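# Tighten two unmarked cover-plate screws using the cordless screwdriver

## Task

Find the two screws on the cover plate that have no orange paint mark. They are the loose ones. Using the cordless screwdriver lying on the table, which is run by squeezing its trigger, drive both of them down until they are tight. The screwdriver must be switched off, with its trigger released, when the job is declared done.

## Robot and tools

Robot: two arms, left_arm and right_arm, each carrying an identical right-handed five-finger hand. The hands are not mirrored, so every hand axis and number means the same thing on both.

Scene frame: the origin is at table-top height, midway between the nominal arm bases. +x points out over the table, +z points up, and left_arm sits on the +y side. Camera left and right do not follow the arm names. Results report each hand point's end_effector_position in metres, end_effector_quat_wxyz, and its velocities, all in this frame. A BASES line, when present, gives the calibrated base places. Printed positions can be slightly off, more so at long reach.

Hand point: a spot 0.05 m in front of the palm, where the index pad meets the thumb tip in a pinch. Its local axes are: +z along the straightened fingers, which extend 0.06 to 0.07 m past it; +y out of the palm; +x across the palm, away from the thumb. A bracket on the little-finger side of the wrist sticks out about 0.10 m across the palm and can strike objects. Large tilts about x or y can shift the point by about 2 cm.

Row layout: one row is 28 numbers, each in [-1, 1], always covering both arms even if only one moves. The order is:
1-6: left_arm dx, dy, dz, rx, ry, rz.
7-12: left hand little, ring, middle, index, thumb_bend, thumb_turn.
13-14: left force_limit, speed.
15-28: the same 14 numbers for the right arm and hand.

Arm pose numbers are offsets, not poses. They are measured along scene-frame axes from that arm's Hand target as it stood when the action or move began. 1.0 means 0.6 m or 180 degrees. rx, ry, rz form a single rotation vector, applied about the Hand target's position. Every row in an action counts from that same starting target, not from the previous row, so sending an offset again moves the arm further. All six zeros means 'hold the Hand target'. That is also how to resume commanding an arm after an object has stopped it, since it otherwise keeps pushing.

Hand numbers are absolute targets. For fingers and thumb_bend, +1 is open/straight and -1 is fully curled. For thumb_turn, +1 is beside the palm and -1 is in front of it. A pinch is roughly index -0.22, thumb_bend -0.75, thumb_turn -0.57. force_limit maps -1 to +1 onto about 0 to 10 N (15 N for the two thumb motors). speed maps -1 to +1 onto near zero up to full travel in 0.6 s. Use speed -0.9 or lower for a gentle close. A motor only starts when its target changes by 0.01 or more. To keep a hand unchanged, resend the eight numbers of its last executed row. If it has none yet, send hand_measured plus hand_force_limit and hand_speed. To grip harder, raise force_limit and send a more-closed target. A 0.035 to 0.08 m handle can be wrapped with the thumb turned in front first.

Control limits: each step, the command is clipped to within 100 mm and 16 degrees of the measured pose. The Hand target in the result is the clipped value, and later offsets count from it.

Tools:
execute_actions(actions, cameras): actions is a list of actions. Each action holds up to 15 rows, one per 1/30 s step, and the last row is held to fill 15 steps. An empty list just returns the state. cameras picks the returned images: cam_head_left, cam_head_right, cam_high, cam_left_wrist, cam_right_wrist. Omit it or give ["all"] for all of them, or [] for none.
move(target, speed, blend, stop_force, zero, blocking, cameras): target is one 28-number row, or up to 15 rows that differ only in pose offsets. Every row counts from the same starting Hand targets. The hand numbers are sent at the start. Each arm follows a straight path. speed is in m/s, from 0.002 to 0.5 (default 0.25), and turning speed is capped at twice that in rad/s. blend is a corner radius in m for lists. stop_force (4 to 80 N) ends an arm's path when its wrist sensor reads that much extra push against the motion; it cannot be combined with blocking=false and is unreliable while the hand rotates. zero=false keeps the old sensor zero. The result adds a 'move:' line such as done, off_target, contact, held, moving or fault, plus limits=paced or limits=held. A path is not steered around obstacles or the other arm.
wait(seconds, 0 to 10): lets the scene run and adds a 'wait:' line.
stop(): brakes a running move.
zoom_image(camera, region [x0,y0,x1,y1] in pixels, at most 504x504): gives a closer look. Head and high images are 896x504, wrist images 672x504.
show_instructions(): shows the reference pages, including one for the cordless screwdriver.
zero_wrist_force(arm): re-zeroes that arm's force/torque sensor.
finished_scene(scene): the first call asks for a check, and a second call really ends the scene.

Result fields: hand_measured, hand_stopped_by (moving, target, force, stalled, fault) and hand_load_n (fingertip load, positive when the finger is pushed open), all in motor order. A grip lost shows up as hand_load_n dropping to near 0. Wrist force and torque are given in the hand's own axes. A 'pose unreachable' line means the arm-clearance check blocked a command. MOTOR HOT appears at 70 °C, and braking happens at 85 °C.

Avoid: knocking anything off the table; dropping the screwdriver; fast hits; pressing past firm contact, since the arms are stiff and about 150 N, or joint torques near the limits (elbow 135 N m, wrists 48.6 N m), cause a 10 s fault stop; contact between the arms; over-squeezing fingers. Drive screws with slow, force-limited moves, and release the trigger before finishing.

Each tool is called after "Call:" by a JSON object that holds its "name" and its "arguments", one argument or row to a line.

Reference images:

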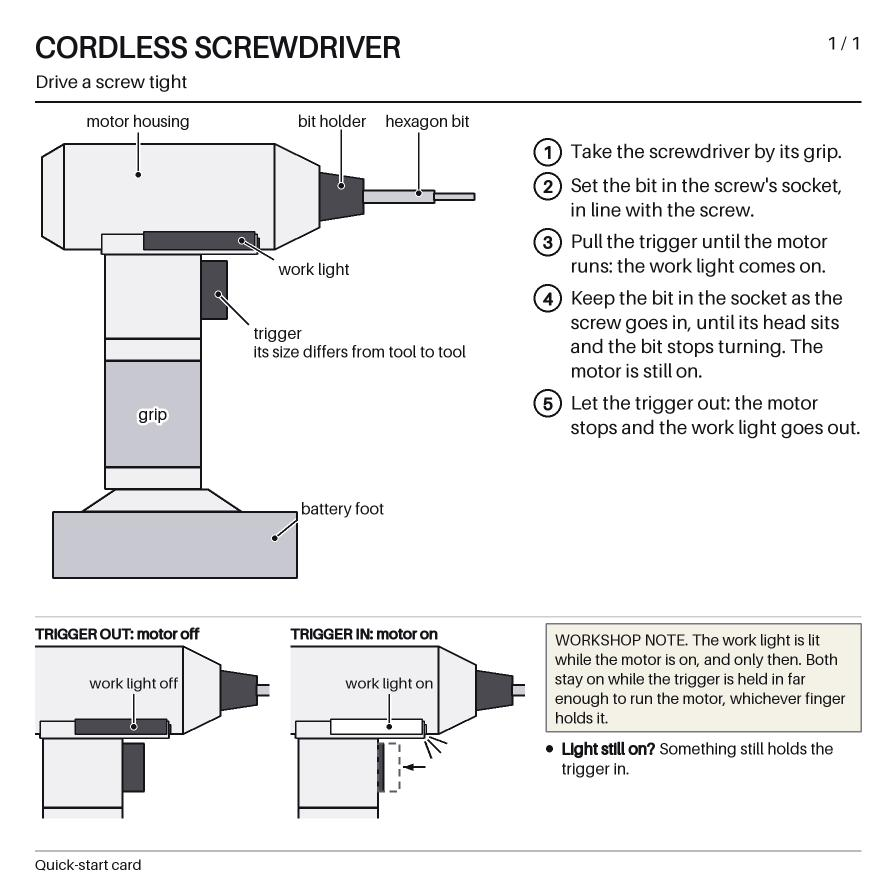

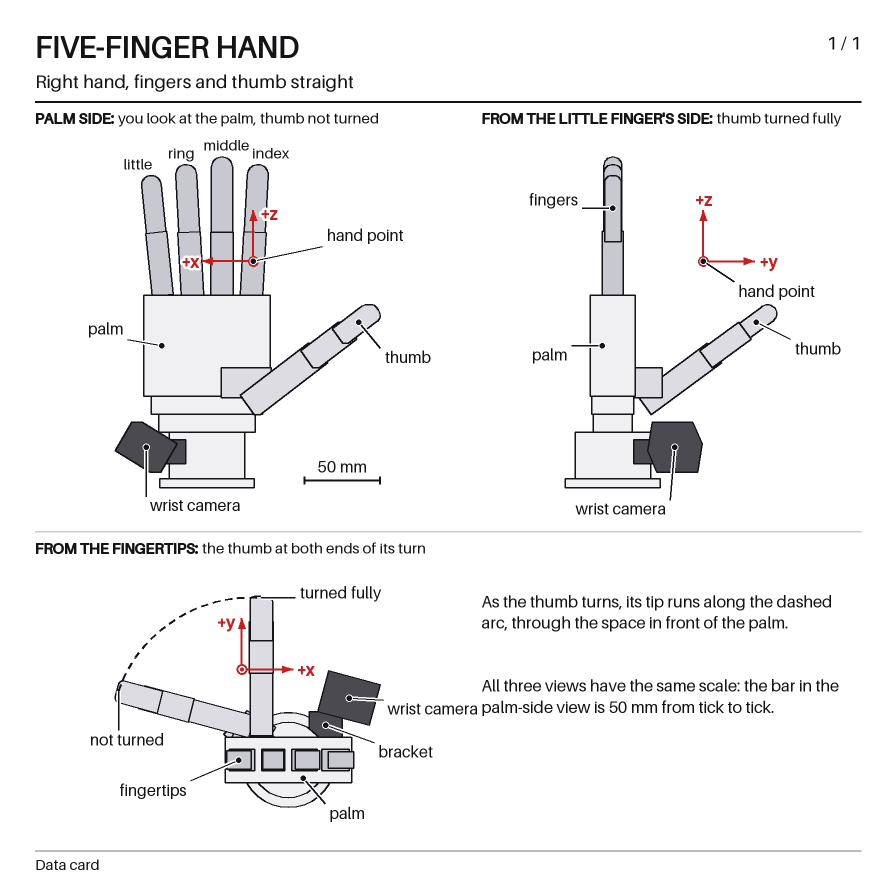

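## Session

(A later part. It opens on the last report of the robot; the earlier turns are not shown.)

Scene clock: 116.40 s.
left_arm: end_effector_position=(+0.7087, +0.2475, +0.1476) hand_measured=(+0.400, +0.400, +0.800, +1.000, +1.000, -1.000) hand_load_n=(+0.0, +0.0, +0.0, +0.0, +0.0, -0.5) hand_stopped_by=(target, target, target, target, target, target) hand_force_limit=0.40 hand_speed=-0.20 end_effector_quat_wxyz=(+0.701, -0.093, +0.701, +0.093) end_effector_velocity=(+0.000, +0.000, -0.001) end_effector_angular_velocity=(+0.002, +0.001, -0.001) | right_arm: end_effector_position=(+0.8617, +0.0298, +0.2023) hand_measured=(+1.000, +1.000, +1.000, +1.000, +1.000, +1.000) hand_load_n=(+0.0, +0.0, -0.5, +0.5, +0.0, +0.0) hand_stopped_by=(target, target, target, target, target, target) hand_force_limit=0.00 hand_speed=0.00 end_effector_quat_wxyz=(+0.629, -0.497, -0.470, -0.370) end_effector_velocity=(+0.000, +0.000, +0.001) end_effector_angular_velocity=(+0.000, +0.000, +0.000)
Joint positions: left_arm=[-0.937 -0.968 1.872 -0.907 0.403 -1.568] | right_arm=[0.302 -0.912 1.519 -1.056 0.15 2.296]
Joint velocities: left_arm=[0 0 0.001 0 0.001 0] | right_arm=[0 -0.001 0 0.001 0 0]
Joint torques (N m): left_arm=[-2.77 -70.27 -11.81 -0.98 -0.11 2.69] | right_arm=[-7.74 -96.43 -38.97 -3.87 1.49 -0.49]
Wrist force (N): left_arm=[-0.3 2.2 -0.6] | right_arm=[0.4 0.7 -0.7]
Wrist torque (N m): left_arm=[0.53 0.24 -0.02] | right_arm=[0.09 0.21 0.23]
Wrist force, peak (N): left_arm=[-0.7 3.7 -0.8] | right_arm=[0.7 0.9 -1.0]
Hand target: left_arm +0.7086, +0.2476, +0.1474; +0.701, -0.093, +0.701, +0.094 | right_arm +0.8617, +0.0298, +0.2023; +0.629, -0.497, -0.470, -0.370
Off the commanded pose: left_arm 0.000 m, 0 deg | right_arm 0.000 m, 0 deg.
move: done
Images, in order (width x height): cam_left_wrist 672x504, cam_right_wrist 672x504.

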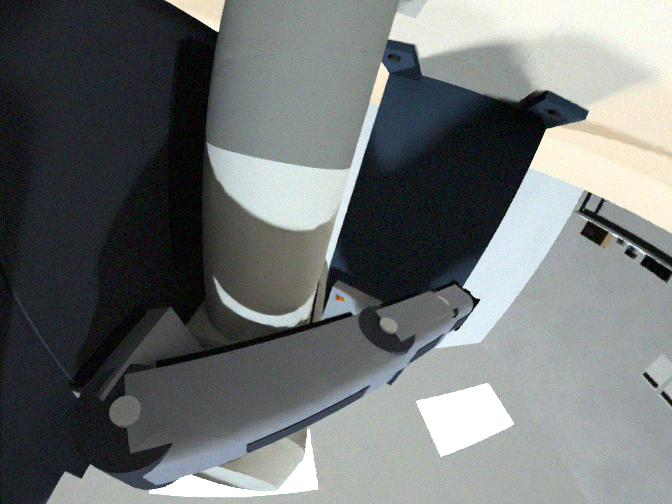

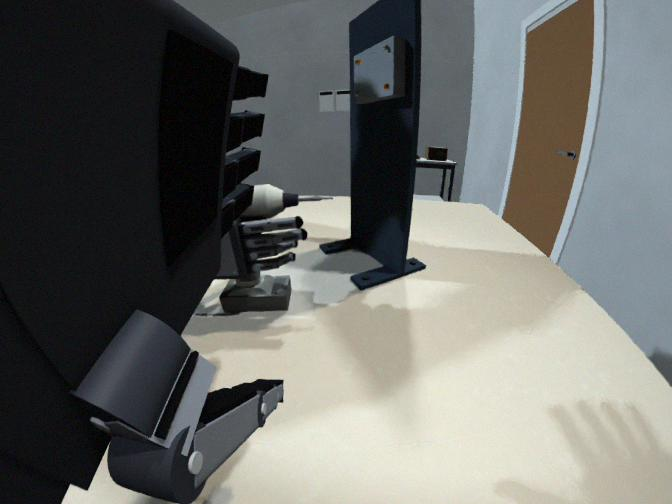

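Call:
{"name": "execute_actions", "arguments": {
  "actions": [],
  "cameras": ["cam_right_wrist","cam_left_wrist","cam_high"]
}}

Scene clock: 117.10 s.
left_arm: end_effector_position=(+0.7086, +0.2475, +0.1475) hand_measured=(+0.400, +0.400, +0.800, +1.000, +1.000, -1.000) hand_load_n=(+0.0, +0.0, -0.5, +0.0, +0.0, -0.5) hand_stopped_by=(target, target, target, target, target, target) hand_force_limit=0.40 hand_speed=-0.20 end_effector_quat_wxyz=(+0.701, -0.093, +0.701, +0.093) end_effector_velocity=(+0.000, +0.000, +0.000) end_effector_angular_velocity=(-0.001, +0.000, -0.001) | right_arm: end_effector_position=(+0.8617, +0.0298, +0.2023) hand_measured=(+1.000, +1.000, +1.000, +1.000, +1.000, +1.000) hand_load_n=(+0.0, +0.0, +0.0, +0.0, +0.0, +0.0) hand_stopped_by=(target, target, target, target, target, target) hand_force_limit=0.00 hand_speed=0.00 end_effector_quat_wxyz=(+0.629, -0.497, -0.470, -0.370) end_effector_velocity=(+0.000, +0.000, +0.000) end_effector_angular_velocity=(+0.000, -0.001, +0.000)
Joint positions: left_arm=[-0.937 -0.968 1.872 -0.907 0.403 -1.568] | right_arm=[0.302 -0.912 1.519 -1.056 0.15 2.296]
Joint velocities: left_arm=[0 0 0 0 0.001 0] | right_arm=[0 0.001 0 -0.002 0 0]
Joint torques (N m): left_arm=[8.83 -56.67 -14.65 2.34 0.71 2.34] | right_arm=[-9.26 -95.55 -39.08 -3.94 1.51 -0.27]
Wrist force (N): left_arm=[-0.7 2.3 -0.3] | right_arm=[0.0 0.4 -0.8]
Wrist torque (N m): left_arm=[0.53 0.28 -0.04] | right_arm=[0.06 0.28 0.19]
Wrist force, peak (N): left_arm=[-0.5 2.6 -0.5] | right_arm=[0.1 0.9 -1.1]
Hand target: left_arm +0.7086, +0.2476, +0.1474; +0.701, -0.093, +0.701, +0.094 | right_arm +0.8617, +0.0298, +0.2023; +0.629, -0.497, -0.470, -0.370
Off the commanded pose: left_arm 0.000 m, 0 deg | right_arm 0.000 m, 0 deg.
Images, in order (width x height): cam_high 896x504, cam_left_wrist 672x504, cam_right_wrist 672x504.

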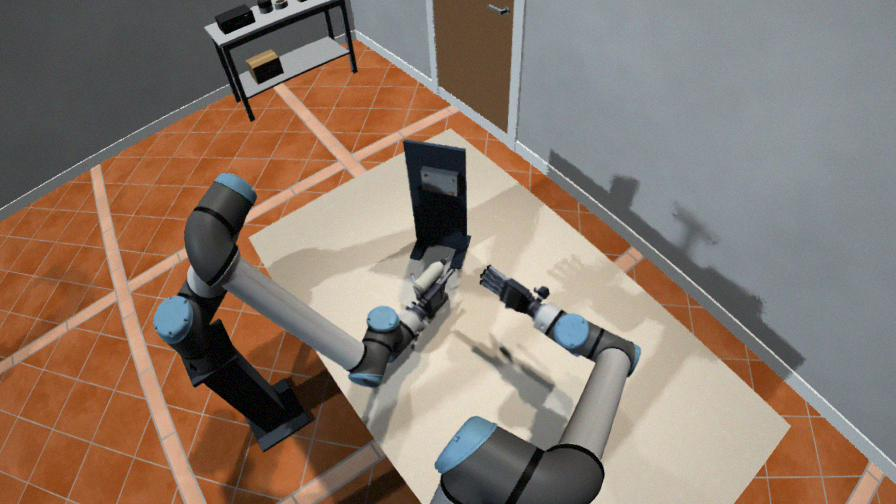

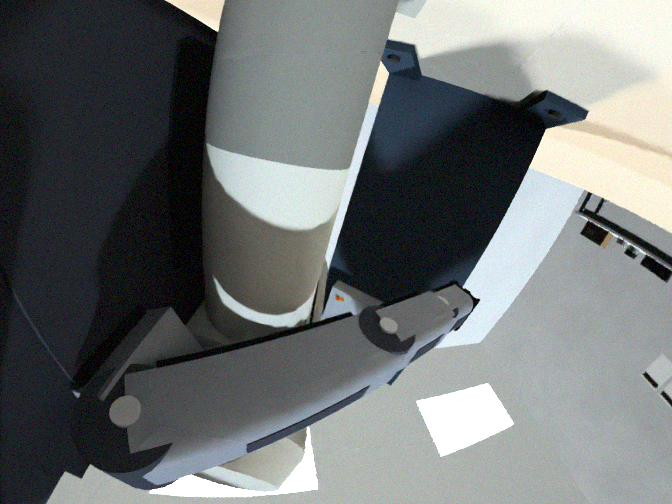

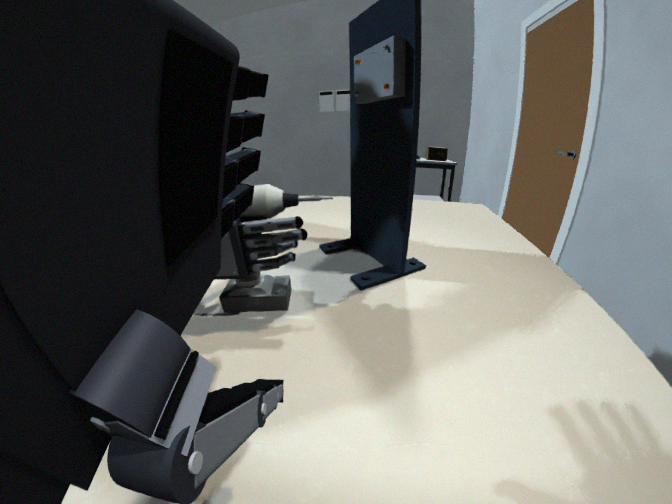

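Call:
{"name": "move", "arguments": {
  "target": [
    [0.0026,-0.00966,0,0,0,0,0.4,0.4,0.8,1,1,-1,0.4,-0.2,0,0,0,0,0,0,1,1,1,1,1,1,0,0],
    [0.0026,-0.00966,-0.035,0,0,0,0.4,0.4,0.8,1,1,-1,0.4,-0.2,0,0,0,0,0,0,1,1,1,1,1,1,0,0]
  ],
  "speed": 0.02,
  "stop_force": 6,
  "cameras": ["cam_right_wrist","cam_left_wrist"]
}}

Scene clock: 120.40 s.
left_arm: end_effector_position=(+0.7101, +0.2418, +0.1264) hand_measured=(+0.400, +0.400, +0.800, +1.000, +1.000, -1.000) hand_load_n=(+0.0, +0.0, +0.0, +0.0, +0.0, +0.0) hand_stopped_by=(target, target, target, target, target, target) hand_force_limit=0.40 hand_speed=-0.20 end_effector_quat_wxyz=(+0.701, -0.093, +0.701, +0.094) end_effector_velocity=(+0.001, +0.001, +0.000) end_effector_angular_velocity=(+0.000, +0.000, +0.002) | right_arm: end_effector_position=(+0.8617, +0.0298, +0.2023) hand_measured=(+1.000, +1.000, +1.000, +1.000, +1.000, +1.000) hand_load_n=(+0.0, +0.0, +0.0, +0.0, +0.0, +0.0) hand_stopped_by=(target, target, target, target, target, target) hand_force_limit=0.00 hand_speed=0.00 end_effector_quat_wxyz=(+0.629, -0.497, -0.470, -0.370) end_effector_velocity=(+0.000, +0.000, -0.002) end_effector_angular_velocity=(-0.001, +0.002, +0.000)
Joint positions: left_arm=[-0.941 -0.934 1.864 -0.933 0.4 -1.568] | right_arm=[0.302 -0.912 1.519 -1.056 0.15 2.296]
Joint velocities: left_arm=[0.002 0.001 0 0 0 0] | right_arm=[0 0.001 0 0.001 0 0]
Joint torques (N m): left_arm=[10.3 -90.18 -21.75 1.47 1.47 3.42] | right_arm=[-8.9 -95.93 -38.84 -3.85 1.62 -0.46]
Wrist force (N): left_arm=[-0.9 3.4 -0.3] | right_arm=[0.3 0.7 -1.0]
Wrist torque (N m): left_arm=[0.55 0.25 -0.06] | right_arm=[0.11 0.25 0.22]
Wrist force, peak (N): left_arm=[-1.2 3.9 -0.7] | right_arm=[0.0 1.1 -1.0]
Hand target: left_arm +0.7101, +0.2418, +0.1264; +0.701, -0.093, +0.701, +0.094 | right_arm +0.8617, +0.0298, +0.2023; +0.629, -0.497, -0.470, -0.370
Off the commanded pose: left_arm 0.000 m, 0 deg | right_arm 0.000 m, 0 deg.
move: done
Images, in order (width x height): cam_left_wrist 672x504, cam_right_wrist 672x504.

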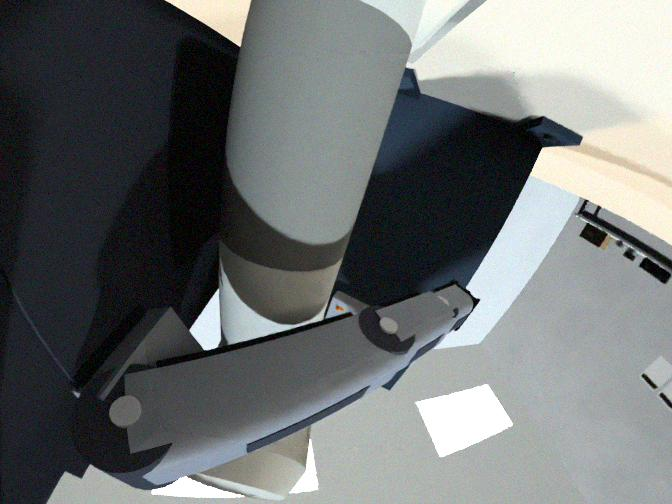

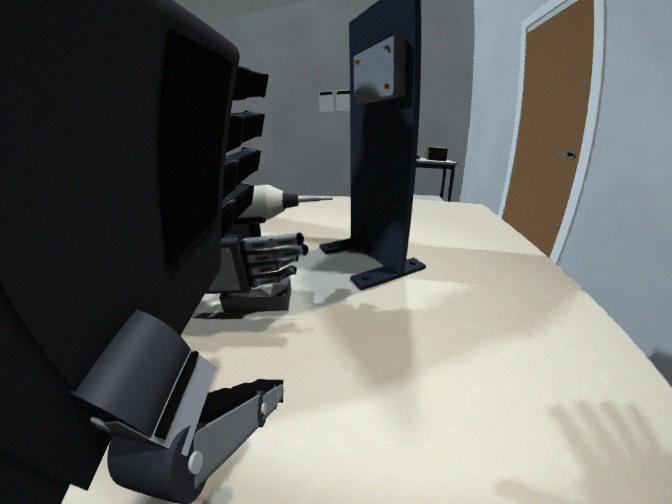

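Call:
{"name": "move", "arguments": {
  "target": [
    [0.0132,-0.014,0,0,0,-0.0972,0.4,0.4,0.8,1,1,-1,0.4,-0.2,0,0,0,0,0,0,1,1,1,1,1,1,0,0],
    [0.021,-0.0312,0,0,0,-0.1944,0.4,0.4,0.8,1,1,-1,0.4,-0.2,0,0,0,0,0,0,1,1,1,1,1,1,0,0]
  ],
  "speed": 0.08,
  "cameras": ["cam_right_wrist","cam_left_wrist","cam_high"]
}}

Call:
{"name": "zoom_image", "arguments": {
  "camera": "cam_right_wrist",
  "region": [200, 150, 350, 330]
}}

Scene clock: 124.87 s.
left_arm: end_effector_position=(+0.7230, +0.2233, +0.1267) hand_measured=(+0.400, +0.400, +0.800, +1.000, +1.000, -1.000) hand_load_n=(+0.0, +0.0, +0.0, +0.0, +0.0, +0.0) hand_stopped_by=(target, target, target, target, target, target) hand_force_limit=0.40 hand_speed=-0.20 end_effector_quat_wxyz=(+0.697, +0.122, +0.696, -0.122) end_effector_velocity=(+0.000, +0.000, +0.000) end_effector_angular_velocity=(+0.001, -0.001, -0.001) | right_arm: end_effector_position=(+0.8617, +0.0298, +0.2023) hand_measured=(+1.000, +1.000, +1.000, +1.000, +1.000, +1.000) hand_load_n=(+0.0, +0.0, +0.0, +0.0, +0.0, +0.0) hand_stopped_by=(target, target, target, target, target, target) hand_force_limit=0.00 hand_speed=0.00 end_effector_quat_wxyz=(+0.629, -0.497, -0.470, -0.370) end_effector_velocity=(+0.000, +0.000, +0.001) end_effector_angular_velocity=(+0.000, -0.001, +0.000)
Joint positions: left_arm=[-0.815 -1.029 2.061 -1.032 1.136 -1.57] | right_arm=[0.302 -0.912 1.519 -1.056 0.15 2.296]
Joint velocities: left_arm=[0 0 -0.001 0 0.001 0.001] | right_arm=[0 -0.001 0 0 0 0]
Joint torques (N m): left_arm=[-11.91 -57.11 -33.87 -1.54 -0.25 -3.24] | right_arm=[-10.96 -97.12 -38.16 -3.79 1.51 -0.68]
Wrist force (N): left_arm=[-0.7 2.3 -0.8] | right_arm=[0.0 1.1 -0.8]
Wrist torque (N m): left_arm=[0.57 0.23 -0.12] | right_arm=[0.16 0.28 0.22]
Wrist force, peak (N): left_arm=[-0.7 3.9 -1.0] | right_arm=[0.3 0.9 -1.2]
Hand target: left_arm +0.7230, +0.2231, +0.1267; +0.697, +0.122, +0.696, -0.122 | right_arm +0.8617, +0.0298, +0.2023; +0.629, -0.497, -0.470, -0.370
Off the commanded pose: left_arm 0.000 m, 0 deg | right_arm 0.000 m, 0 deg.
move: done
Images, in order (width x height): cam_high 896x504, cam_left_wrist 672x504, cam_right_wrist 672x504.

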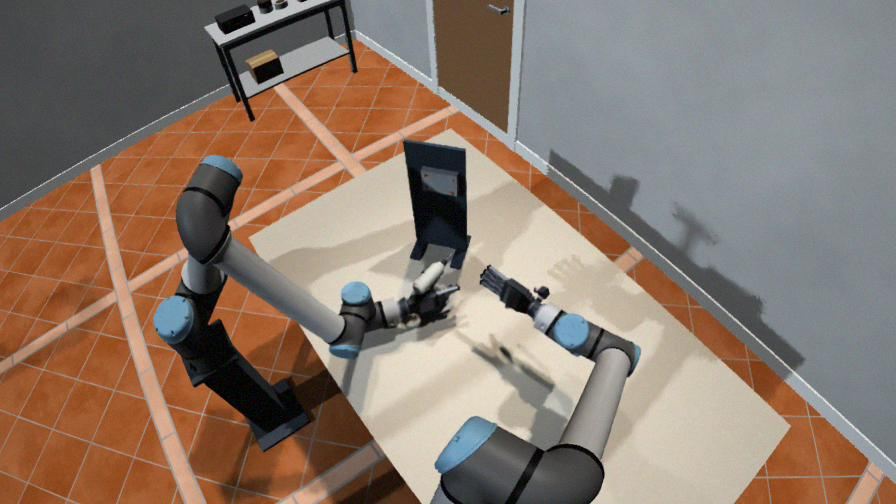

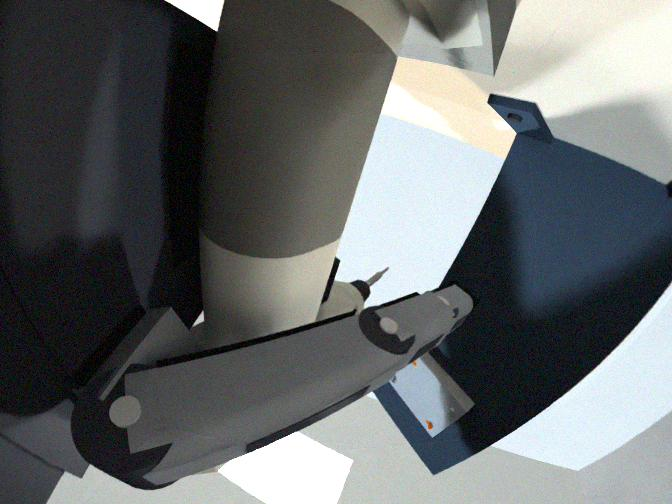

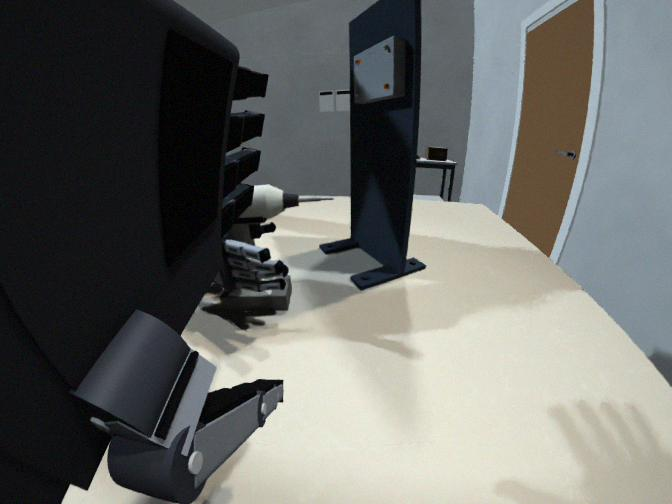

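Scaled by 2.800 from the camera's 672x504 image, which has a finer 960x720 frame.

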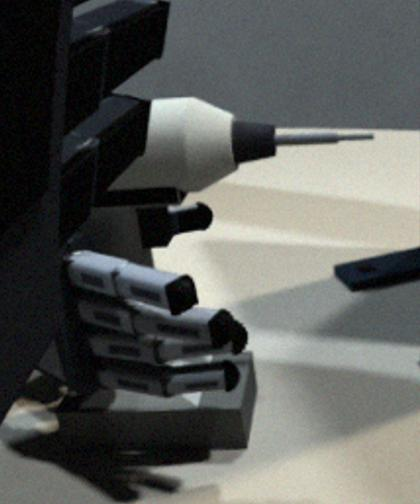

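Call:
{"name": "move", "arguments": {
  "target": [0.0068,0.0188,0,0,0,0,0.4,0.4,0.8,1,1,-1,0.4,-0.2,0,0,0,0,0,0,1,1,1,1,1,1,0,0],
  "speed": 0.01,
  "stop_force": 4,
  "cameras": ["cam_right_wrist","cam_left_wrist"]
}}

Call:
{"name": "zoom_image", "arguments": {
  "camera": "cam_right_wrist",
  "region": [200, 150, 350, 330]
}}

Scene clock: 128.53 s.
left_arm: end_effector_position=(+0.7271, +0.2344, +0.1267) hand_measured=(+0.400, +0.400, +0.800, +1.000, +1.000, -1.000) hand_load_n=(+0.0, +0.0, +0.0, +0.0, +0.0, +0.0) hand_stopped_by=(target, target, target, target, target, target) hand_force_limit=0.40 hand_speed=-0.20 end_effector_quat_wxyz=(+0.697, +0.122, +0.696, -0.122) end_effector_velocity=(+0.000, +0.000, +0.000) end_effector_angular_velocity=(-0.001, -0.001, +0.000) | right_arm: end_effector_position=(+0.8617, +0.0298, +0.2023) hand_measured=(+1.000, +1.000, +1.000, +1.000, +1.000, +1.000) hand_load_n=(+0.0, +0.0, +0.0, +0.0, +0.0, +0.0) hand_stopped_by=(target, target, target, target, target, target) hand_force_limit=0.00 hand_speed=0.00 end_effector_quat_wxyz=(+0.629, -0.497, -0.470, -0.370) end_effector_velocity=(+0.000, +0.000, +0.000) end_effector_angular_velocity=(+0.000, +0.000, +0.000)
Joint positions: left_arm=[-0.797 -1.031 2.064 -1.034 1.154 -1.57] | right_arm=[0.302 -0.912 1.519 -1.056 0.15 2.296]
Joint velocities: left_arm=[0.001 0 0 -0.001 0.001 0] | right_arm=[0 0 0 0 0 0]
Joint torques (N m): left_arm=[-16.28 -74.04 -20.01 -3.18 -2.12 2.88] | right_arm=[-11.11 -97.13 -37.53 -3.65 1.39 -0.71]
Wrist force (N): left_arm=[-1.0 3.2 -0.6] | right_arm=[-0.2 0.5 -0.7]
Wrist torque (N m): left_arm=[0.55 0.27 -0.07] | right_arm=[0.06 0.29 0.19]
Wrist force, peak (N): left_arm=[-1.1 3.7 -0.7] | right_arm=[0.0 0.8 -1.3]
Hand target: left_arm +0.7272, +0.2344, +0.1267; +0.697, +0.122, +0.696, -0.122 | right_arm +0.8617, +0.0298, +0.2023; +0.629, -0.497, -0.470, -0.370
Off the commanded pose: left_arm 0.000 m, 0 deg | right_arm 0.000 m, 0 deg.
move: done
Images, in order (width x height): cam_left_wrist 672x504, cam_right_wrist 672x504.

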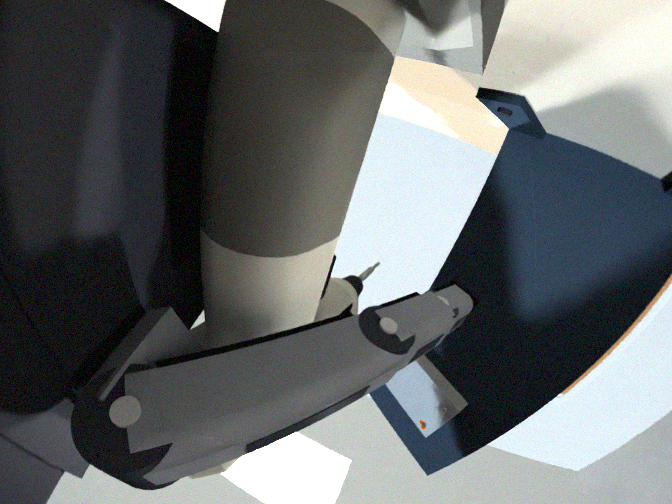

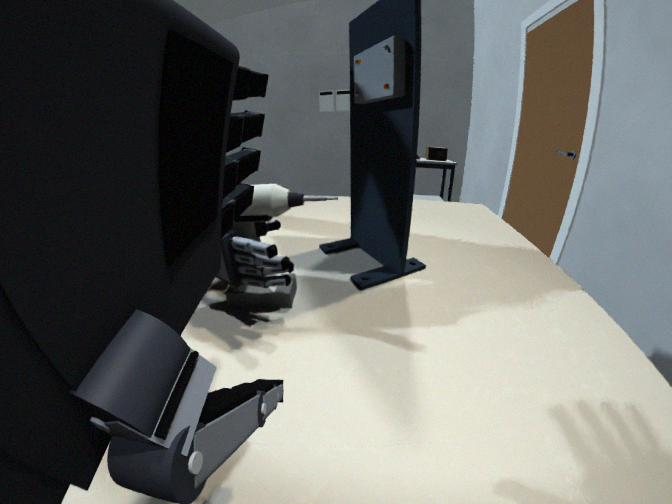

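Scaled by 2.800 from the camera's 672x504 image, which has a finer 960x720 frame.

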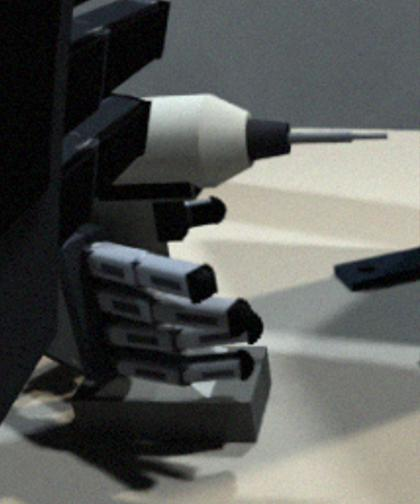

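Call:
{"name": "move", "arguments": {
  "target": [0,0,0,0,0,0,0.4,0.4,0.8,1,-0.9,-1,0.6,-0.6,0,0,0,0,0,0,1,1,1,1,1,1,0,0],
  "cameras": ["cam_right_wrist","cam_left_wrist"]
}}

Call:
{"name": "zoom_image", "arguments": {
  "camera": "cam_right_wrist",
  "region": [200, 150, 350, 330]
}}

Scene clock: 133.10 s.
left_arm: end_effector_position=(+0.7272, +0.2344, +0.1267) hand_measured=(+0.400, +0.400, +0.800, +1.000, -0.708, -1.000) hand_load_n=(+0.0, +0.0, +0.0, +0.0, +11.5, +2.0) hand_stopped_by=(target, target, target, target, force, target) hand_force_limit=0.60 hand_speed=-0.60 end_effector_quat_wxyz=(+0.697, +0.122, +0.696, -0.122) end_effector_velocity=(+0.000, +0.000, +0.000) end_effector_angular_velocity=(-0.002, +0.000, +0.000) | right_arm: end_effector_position=(+0.8617, +0.0298, +0.2023) hand_measured=(+1.000, +1.000, +1.000, +1.000, +1.000, +1.000) hand_load_n=(+0.0, +0.0, +0.0, +0.0, +0.0, +0.0) hand_stopped_by=(target, target, target, target, target, target) hand_force_limit=0.00 hand_speed=0.00 end_effector_quat_wxyz=(+0.629, -0.497, -0.470, -0.370) end_effector_velocity=(+0.000, +0.000, +0.001) end_effector_angular_velocity=(+0.000, -0.001, +0.000)
Joint positions: left_arm=[-0.797 -1.031 2.064 -1.034 1.154 -1.57] | right_arm=[0.302 -0.912 1.519 -1.056 0.15 2.296]
Joint velocities: left_arm=[0 -0.001 0 0 0 -0.002] | right_arm=[0 -0.001 0 0 0 0]
Joint torques (N m): left_arm=[-10.87 -50.09 -33.43 0.63 -1.06 2.96] | right_arm=[-12.55 -95.7 -36.95 -3.69 1.46 -0.86]
Wrist force (N): left_arm=[-1.4 2.6 0.4] | right_arm=[0.2 0.5 -0.7]
Wrist torque (N m): left_arm=[0.46 0.38 -0.56] | right_arm=[0.07 0.26 0.21]
Wrist force, peak (N): left_arm=[-1.1 4.3 -1.2] | right_arm=[0.3 1.0 -1.2]
Hand target: left_arm +0.7272, +0.2344, +0.1267; +0.697, +0.122, +0.696, -0.122 | right_arm +0.8617, +0.0298, +0.2023; +0.629, -0.497, -0.470, -0.370
Off the commanded pose: left_arm 0.000 m, 0 deg | right_arm 0.000 m, 0 deg.
move: done
Images, in order (width x height): cam_left_wrist 672x504, cam_right_wrist 672x504.

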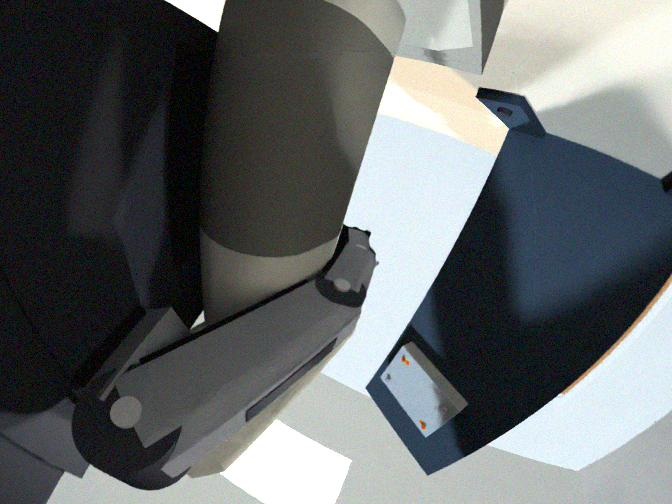

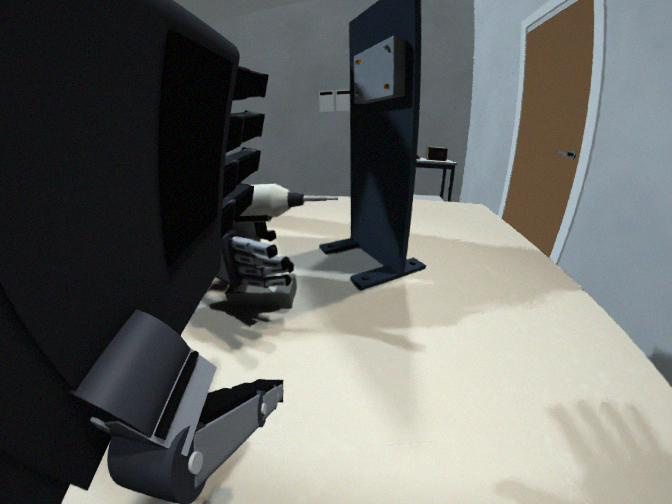

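Scaled by 2.800 from the camera's 672x504 image, which has a finer 960x720 frame.

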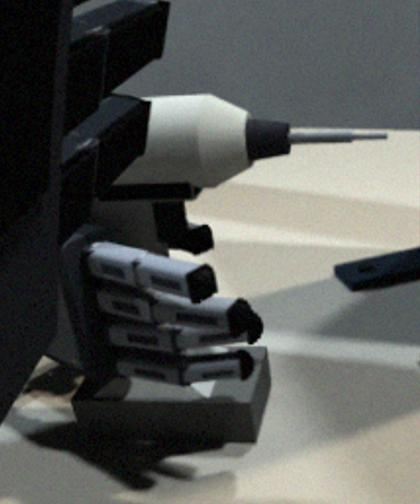

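Call:
{"name": "move", "arguments": {
  "target": [0,0,0,0,0,0,-0.9,-0.9,-0.9,1,-0.9,-1,0.6,-0.6,0,0,0,0,0,0,1,1,1,1,1,1,0,0],
  "cameras": ["cam_right_wrist","cam_left_wrist"]
}}

Call:
{"name": "zoom_image", "arguments": {
  "camera": "cam_right_wrist",
  "region": [200, 150, 350, 330]
}}

Scene clock: 135.13 s.
left_arm: end_effector_position=(+0.7272, +0.2344, +0.1267) hand_measured=(-0.706, -0.704, -0.254, +1.000, -0.708, -1.000) hand_load_n=(+9.0, +11.5, +12.5, +0.0, +11.5, +3.5) hand_stopped_by=(force, force, force, target, force, target) hand_force_limit=0.60 hand_speed=-0.60 end_effector_quat_wxyz=(+0.697, +0.122, +0.696, -0.122) end_effector_velocity=(+0.000, +0.001, +0.000) end_effector_angular_velocity=(+0.000, -0.001, +0.001) | right_arm: end_effector_position=(+0.8617, +0.0298, +0.2023) hand_measured=(+1.000, +1.000, +1.000, +1.000, +1.000, +1.000) hand_load_n=(+0.0, +0.5, +0.0, +0.0, +0.0, +0.0) hand_stopped_by=(target, target, target, target, target, target) hand_force_limit=0.00 hand_speed=0.00 end_effector_quat_wxyz=(+0.629, -0.497, -0.470, -0.370) end_effector_velocity=(+0.000, +0.000, -0.001) end_effector_angular_velocity=(+0.000, +0.000, +0.000)
Joint positions: left_arm=[-0.797 -1.031 2.064 -1.034 1.154 -1.57] | right_arm=[0.302 -0.912 1.519 -1.056 0.15 2.296]
Joint velocities: left_arm=[0.001 0 0 0 0 0.001] | right_arm=[0 0.001 0 -0.001 0 0]
Joint torques (N m): left_arm=[-13.32 -51.88 -31.9 -0.43 -1.43 2.64] | right_arm=[-11.36 -96.59 -36.59 -3.5 1.43 -0.83]
Wrist force (N): left_arm=[-4.5 4.6 -0.6] | right_arm=[0.2 0.3 -0.3]
Wrist torque (N m): left_arm=[0.50 -0.27 0.00] | right_arm=[0.01 0.24 0.20]
Wrist force, peak (N): left_arm=[-4.5 5.0 -0.2] | right_arm=[0.1 1.0 -1.1]
Hand target: left_arm +0.7272, +0.2344, +0.1267; +0.697, +0.122, +0.696, -0.122 | right_arm +0.8617, +0.0298, +0.2023; +0.629, -0.497, -0.470, -0.370
Off the commanded pose: left_arm 0.000 m, 0 deg | right_arm 0.000 m, 0 deg.
move: done
Images, in order (width x height): cam_left_wrist 672x504, cam_right_wrist 672x504.

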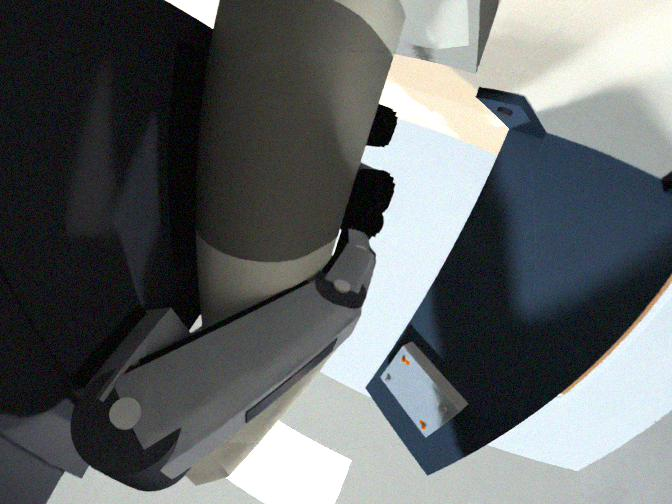

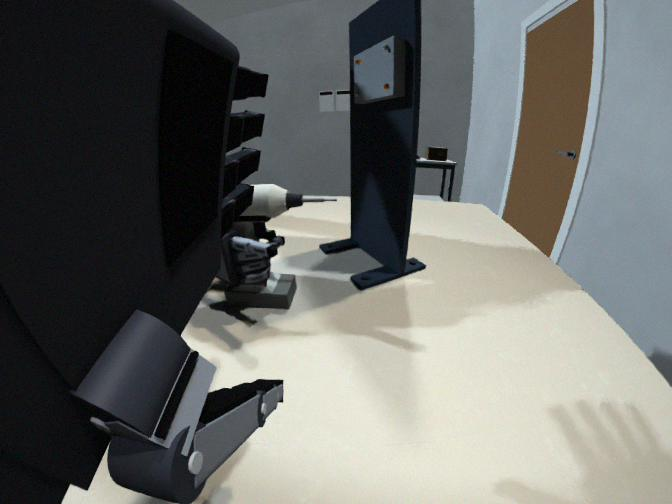

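Scaled by 2.800 from the camera's 672x504 image, which has a finer 960x720 frame.

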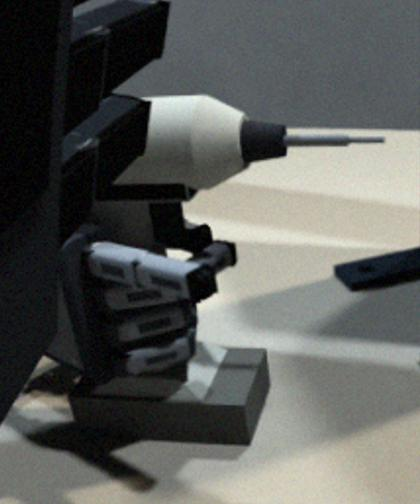

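Call:
{"name": "move", "arguments": {
  "target": [0,0,0,0,0,0,-0.95,-0.95,-0.95,1,-0.95,-1,1.0,-0.5,0,0,0,0,0,0,1,1,1,1,1,1,0,0],
  "cameras": ["cam_left_wrist"]
}}

Call:
{"name": "move", "arguments": {
  "target": [0,0,0.01,0,0,0,-0.95,-0.95,-0.95,1,-0.95,-1,1.0,-0.5,0,0,0,0,0,0,1,1,1,1,1,1,0,0],
  "speed": 0.01,
  "cameras": ["cam_right_wrist","cam_left_wrist"]
}}

Call:
{"name": "zoom_image", "arguments": {
  "camera": "cam_right_wrist",
  "region": [200, 150, 350, 330]
}}

Scene clock: 136.10 s.
left_arm: end_effector_position=(+0.7272, +0.2344, +0.1267) hand_measured=(-0.716, -0.704, -0.254, +1.000, -0.724, -1.000) hand_load_n=(+13.5, +11.5, +12.5, +0.0, +15.0, +3.5) hand_stopped_by=(force, force, force, target, force, target) hand_force_limit=1.00 hand_speed=-0.50 end_effector_quat_wxyz=(+0.697, +0.122, +0.696, -0.122) end_effector_velocity=(+0.000, +0.000, -0.001) end_effector_angular_velocity=(+0.000, +0.001, +0.000) | right_arm: end_effector_position=(+0.8617, +0.0298, +0.2023) hand_measured=(+1.000, +1.000, +1.000, +1.000, +1.000, +1.000) hand_load_n=(+0.0, +0.0, +0.0, +0.0, +0.0, +0.0) hand_stopped_by=(target, target, target, target, target, target) hand_force_limit=0.00 hand_speed=0.00 end_effector_quat_wxyz=(+0.629, -0.497, -0.470, -0.370) end_effector_velocity=(+0.000, +0.000, -0.002) end_effector_angular_velocity=(+0.000, +0.001, +0.000)
Joint positions: left_arm=[-0.797 -1.031 2.064 -1.034 1.154 -1.57] | right_arm=[0.302 -0.912 1.519 -1.056 0.15 2.296]
Joint velocities: left_arm=[0 0.001 0 0 0 0] | right_arm=[0 0.002 0 0 0 0]
Joint torques (N m): left_arm=[-11.04 -50.8 -31.7 -0.37 -1.07 2.37] | right_arm=[-12.58 -96.61 -36.84 -3.46 1.37 -0.86]
Wrist force (N): left_arm=[-4.3 4.7 0.6] | right_arm=[0.5 0.6 -0.9]
Wrist torque (N m): left_arm=[0.53 -0.48 0.01] | right_arm=[0.09 0.21 0.23]
Wrist force, peak (N): left_arm=[-4.7 4.9 -0.7] | right_arm=[0.2 0.7 -1.1]
Hand target: left_arm +0.7272, +0.2344, +0.1267; +0.697, +0.122, +0.696, -0.122 | right_arm +0.8617, +0.0298, +0.2023; +0.629, -0.497, -0.470, -0.370
Off the commanded pose: left_arm 0.000 m, 0 deg | right_arm 0.000 m, 0 deg.
move: done
Images, in order (width x height): cam_left_wrist 672x504.

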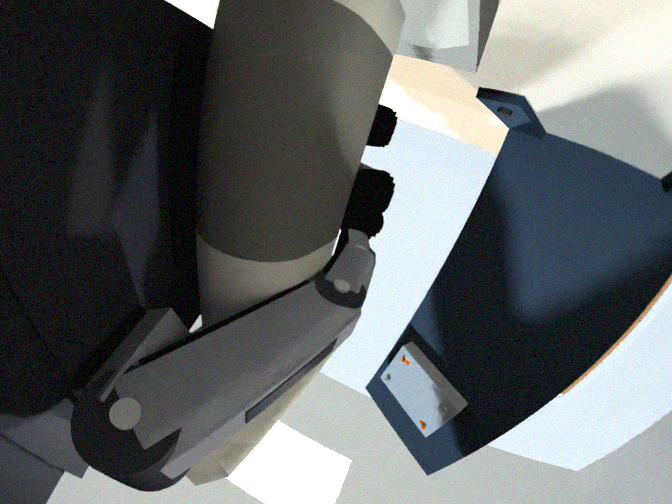

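Scene clock: 136.93 s.
left_arm: end_effector_position=(+0.7272, +0.2344, +0.1328) hand_measured=(-0.716, -0.704, -0.254, +1.000, -0.724, -1.000) hand_load_n=(+0.0, +3.0, +14.5, +0.0, +13.5, +1.5) hand_stopped_by=(force, force, force, target, force, target) hand_force_limit=1.00 hand_speed=-0.50 end_effector_quat_wxyz=(+0.697, +0.122, +0.696, -0.122) end_effector_velocity=(+0.000, +0.000, +0.000) end_effector_angular_velocity=(+0.000, +0.000, +0.000) | right_arm: end_effector_position=(+0.8617, +0.0298, +0.2023) hand_measured=(+1.000, +1.000, +1.000, +1.000, +1.000, +1.000) hand_load_n=(+0.0, +0.0, +0.0, +0.0, +0.0, +0.0) hand_stopped_by=(target, target, target, target, target, target) hand_force_limit=0.00 hand_speed=0.00 end_effector_quat_wxyz=(+0.629, -0.497, -0.470, -0.370) end_effector_velocity=(+0.000, +0.000, -0.001) end_effector_angular_velocity=(-0.001, +0.001, +0.000)
Joint positions: left_arm=[-0.797 -1.041 2.063 -1.024 1.154 -1.57] | right_arm=[0.302 -0.912 1.519 -1.056 0.15 2.296]
Joint velocities: left_arm=[-0.001 0 0 0 -0.001 0] | right_arm=[0 0.002 0 -0.001 0 0]
Joint torques (N m): left_arm=[-9.95 -60.31 -37.73 -2.33 -1.09 2.59] | right_arm=[-10.89 -97.14 -36.73 -3.43 1.43 -0.93]
Wrist force (N): left_arm=[4.3 3.6 -0.4] | right_arm=[0.1 0.5 -0.9]
Wrist torque (N m): left_arm=[0.57 0.04 0.04] | right_arm=[0.08 0.27 0.20]
Wrist force, peak (N): left_arm=[-4.5 5.0 0.7] | right_arm=[-0.2 1.0 -1.0]
Hand target: left_arm +0.7272, +0.2344, +0.1327; +0.697, +0.122, +0.696, -0.122 | right_arm +0.8617, +0.0298, +0.2023; +0.629, -0.497, -0.470, -0.370
Off the commanded pose: left_arm 0.000 m, 0 deg | right_arm 0.000 m, 0 deg.
move: done
Images, in order (width x height): cam_left_wrist 672x504, cam_right_wrist 672x504.

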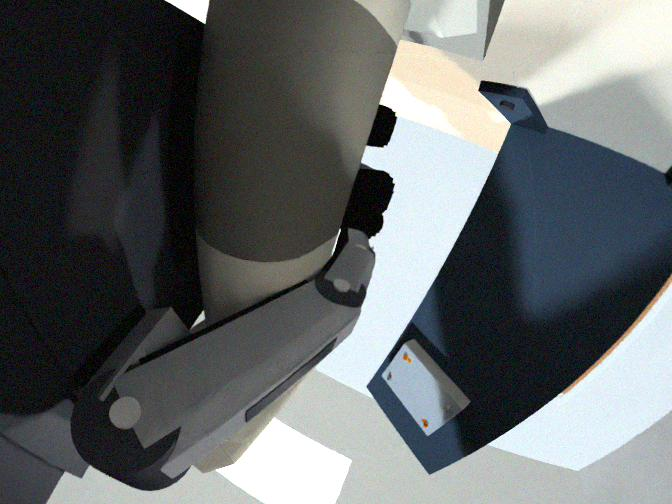

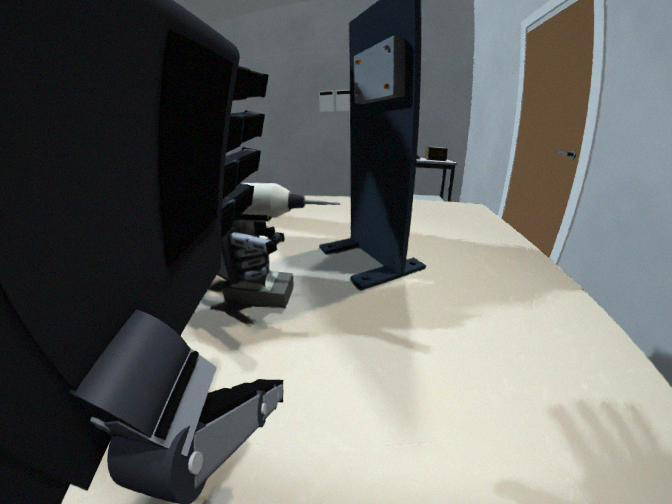

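Scaled by 2.800 from the camera's 672x504 image, which has a finer 960x720 frame.

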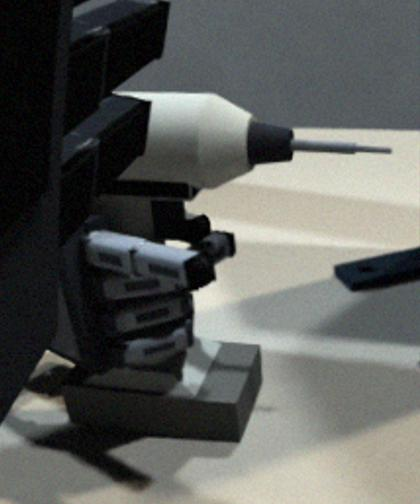

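Call:
{"name": "move", "arguments": {
  "target": [0,0,-0.015,0,0,0,-0.95,-0.95,-0.95,1,-0.95,-1,1.0,-0.5,0,0,0,0,0,0,1,1,1,1,1,1,0,0],
  "speed": 0.01,
  "stop_force": 8,
  "cameras": []
}}

Call:
{"name": "move", "arguments": {
  "target": [0,0,0,0,0,0,0.4,0.4,0.8,1,1,-1,0.4,-0.3,0,0,0,0,0,0,1,1,1,1,1,1,0,0],
  "cameras": ["cam_right_wrist","cam_left_wrist"]
}}

Call:
{"name": "zoom_image", "arguments": {
  "camera": "cam_right_wrist",
  "region": [200, 150, 350, 330]
}}

Scene clock: 139.07 s.
left_arm: end_effector_position=(+0.7273, +0.2343, +0.1305) hand_measured=(-0.716, -0.704, -0.254, +1.000, -0.724, -1.000) hand_load_n=(+2.0, +6.0, +14.0, +0.0, +14.0, +2.5) hand_stopped_by=(force, force, force, target, force, target) hand_force_limit=1.00 hand_speed=-0.50 end_effector_quat_wxyz=(+0.697, +0.122, +0.696, -0.122) end_effector_velocity=(+0.001, +0.001, +0.000) end_effector_angular_velocity=(+0.000, +0.000, +0.002) | right_arm: end_effector_position=(+0.8617, +0.0298, +0.2023) hand_measured=(+1.000, +1.000, +1.000, +1.000, +1.000, +1.000) hand_load_n=(+0.0, +0.0, +0.0, +0.0, +0.0, +0.0) hand_stopped_by=(target, target, target, target, target, target) hand_force_limit=0.00 hand_speed=0.00 end_effector_quat_wxyz=(+0.629, -0.497, -0.470, -0.370) end_effector_velocity=(+0.000, +0.000, -0.003) end_effector_angular_velocity=(-0.001, +0.002, +0.000)
Joint positions: left_arm=[-0.797 -1.037 2.063 -1.028 1.154 -1.57] | right_arm=[0.302 -0.912 1.519 -1.056 0.15 2.296]
Joint velocities: left_arm=[0.002 0 0 0 0 0] | right_arm=[0 0.003 0 0 0 0]
Joint torques (N m): left_arm=[-11.45 -79.38 -37.67 -0.26 -0.81 2.62] | right_arm=[-11.8 -96.67 -36.06 -3.41 1.47 -1.01]
Wrist force (N): left_arm=[3.0 3.5 -0.3] | right_arm=[0.1 0.5 -0.9]
Wrist torque (N m): left_arm=[0.56 -0.05 0.02] | right_arm=[0.08 0.27 0.20]
Wrist force, peak (N): left_arm=[5.0 3.8 -0.5] | right_arm=[0.1 1.0 -1.1]
Hand target: left_arm +0.7273, +0.2343, +0.1305; +0.697, +0.122, +0.696, -0.122 | right_arm +0.8617, +0.0298, +0.2023; +0.629, -0.497, -0.470, -0.370
Off the commanded pose: left_arm 0.007 m, 0 deg | right_arm 0.000 m, 0 deg.
move: contact (left_arm)
No camera images: "cameras" was empty.

Scene clock: 141.70 s.
left_arm: end_effector_position=(+0.7273, +0.2343, +0.1305) hand_measured=(+0.400, +0.400, +0.800, +1.000, +1.000, -1.000) hand_load_n=(+0.0, +0.0, +0.0, +0.0, +0.0, +0.0) hand_stopped_by=(target, target, target, target, target, target) hand_force_limit=0.40 hand_speed=-0.30 end_effector_quat_wxyz=(+0.697, +0.122, +0.696, -0.122) end_effector_velocity=(+0.000, +0.000, +0.000) end_effector_angular_velocity=(+0.001, +0.000, +0.000) | right_arm: end_effector_position=(+0.8617, +0.0298, +0.2023) hand_measured=(+1.000, +1.000, +1.000, +1.000, +1.000, +1.000) hand_load_n=(+0.0, +0.0, +0.0, +0.0, +0.0, +0.0) hand_stopped_by=(target, target, target, target, target, target) hand_force_limit=0.00 hand_speed=0.00 end_effector_quat_wxyz=(+0.629, -0.497, -0.470, -0.370) end_effector_velocity=(+0.000, +0.000, -0.002) end_effector_angular_velocity=(+0.000, +0.001, +0.000)
Joint positions: left_arm=[-0.797 -1.037 2.063 -1.028 1.154 -1.57] | right_arm=[0.302 -0.912 1.519 -1.056 0.15 2.296]
Joint velocities: left_arm=[0 0 0 0.001 0 0.001] | right_arm=[0 0.002 0 -0.001 0 0]
Joint torques (N m): left_arm=[-7.41 -55.9 -23.33 -4.38 -1.34 2.05] | right_arm=[-10.99 -97.62 -36.48 -3.42 1.48 -0.75]
Wrist force (N): left_arm=[-1.1 3.6 -0.8] | right_arm=[-0.3 0.8 -0.8]
Wrist torque (N m): left_arm=[0.61 0.28 -0.06] | right_arm=[0.12 0.33 0.19]
Wrist force, peak (N): left_arm=[3.1 3.6 -0.5] | right_arm=[-0.2 1.0 -1.0]
Hand target: left_arm +0.7273, +0.2343, +0.1305; +0.697, +0.122, +0.696, -0.122 | right_arm +0.8617, +0.0298, +0.2023; +0.629, -0.497, -0.470, -0.370
Off the commanded pose: left_arm 0.000 m, 0 deg | right_arm 0.000 m, 0 deg.
move: done
Images, in order (width x height): cam_left_wrist 672x504, cam_right_wrist 672x504.

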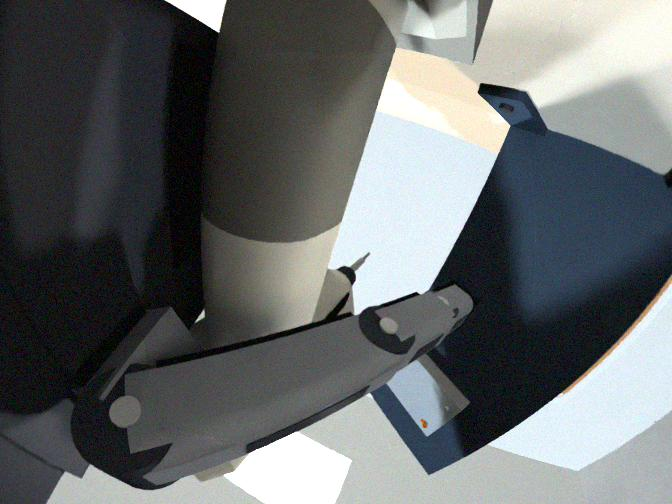

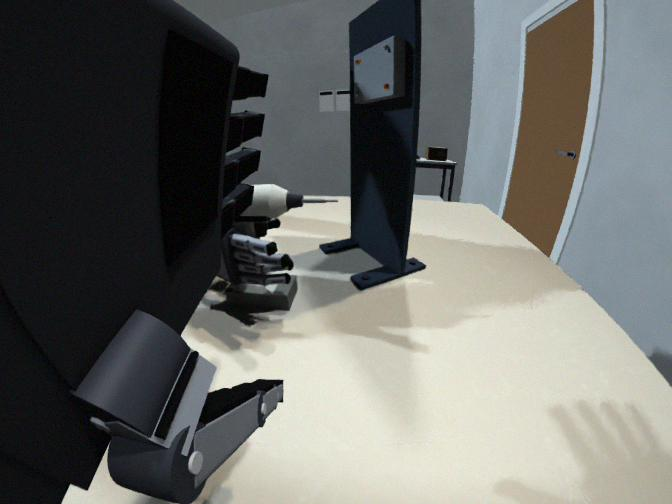

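Scaled by 2.800 from the camera's 672x504 image, which has a finer 960x720 frame.

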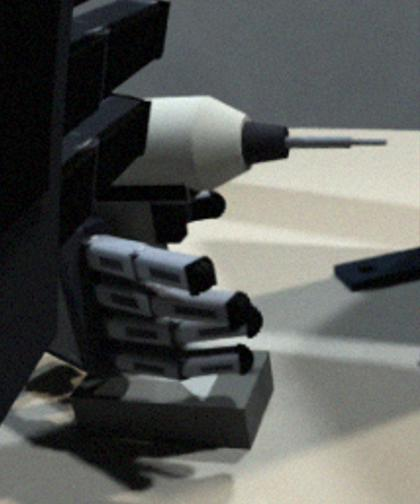

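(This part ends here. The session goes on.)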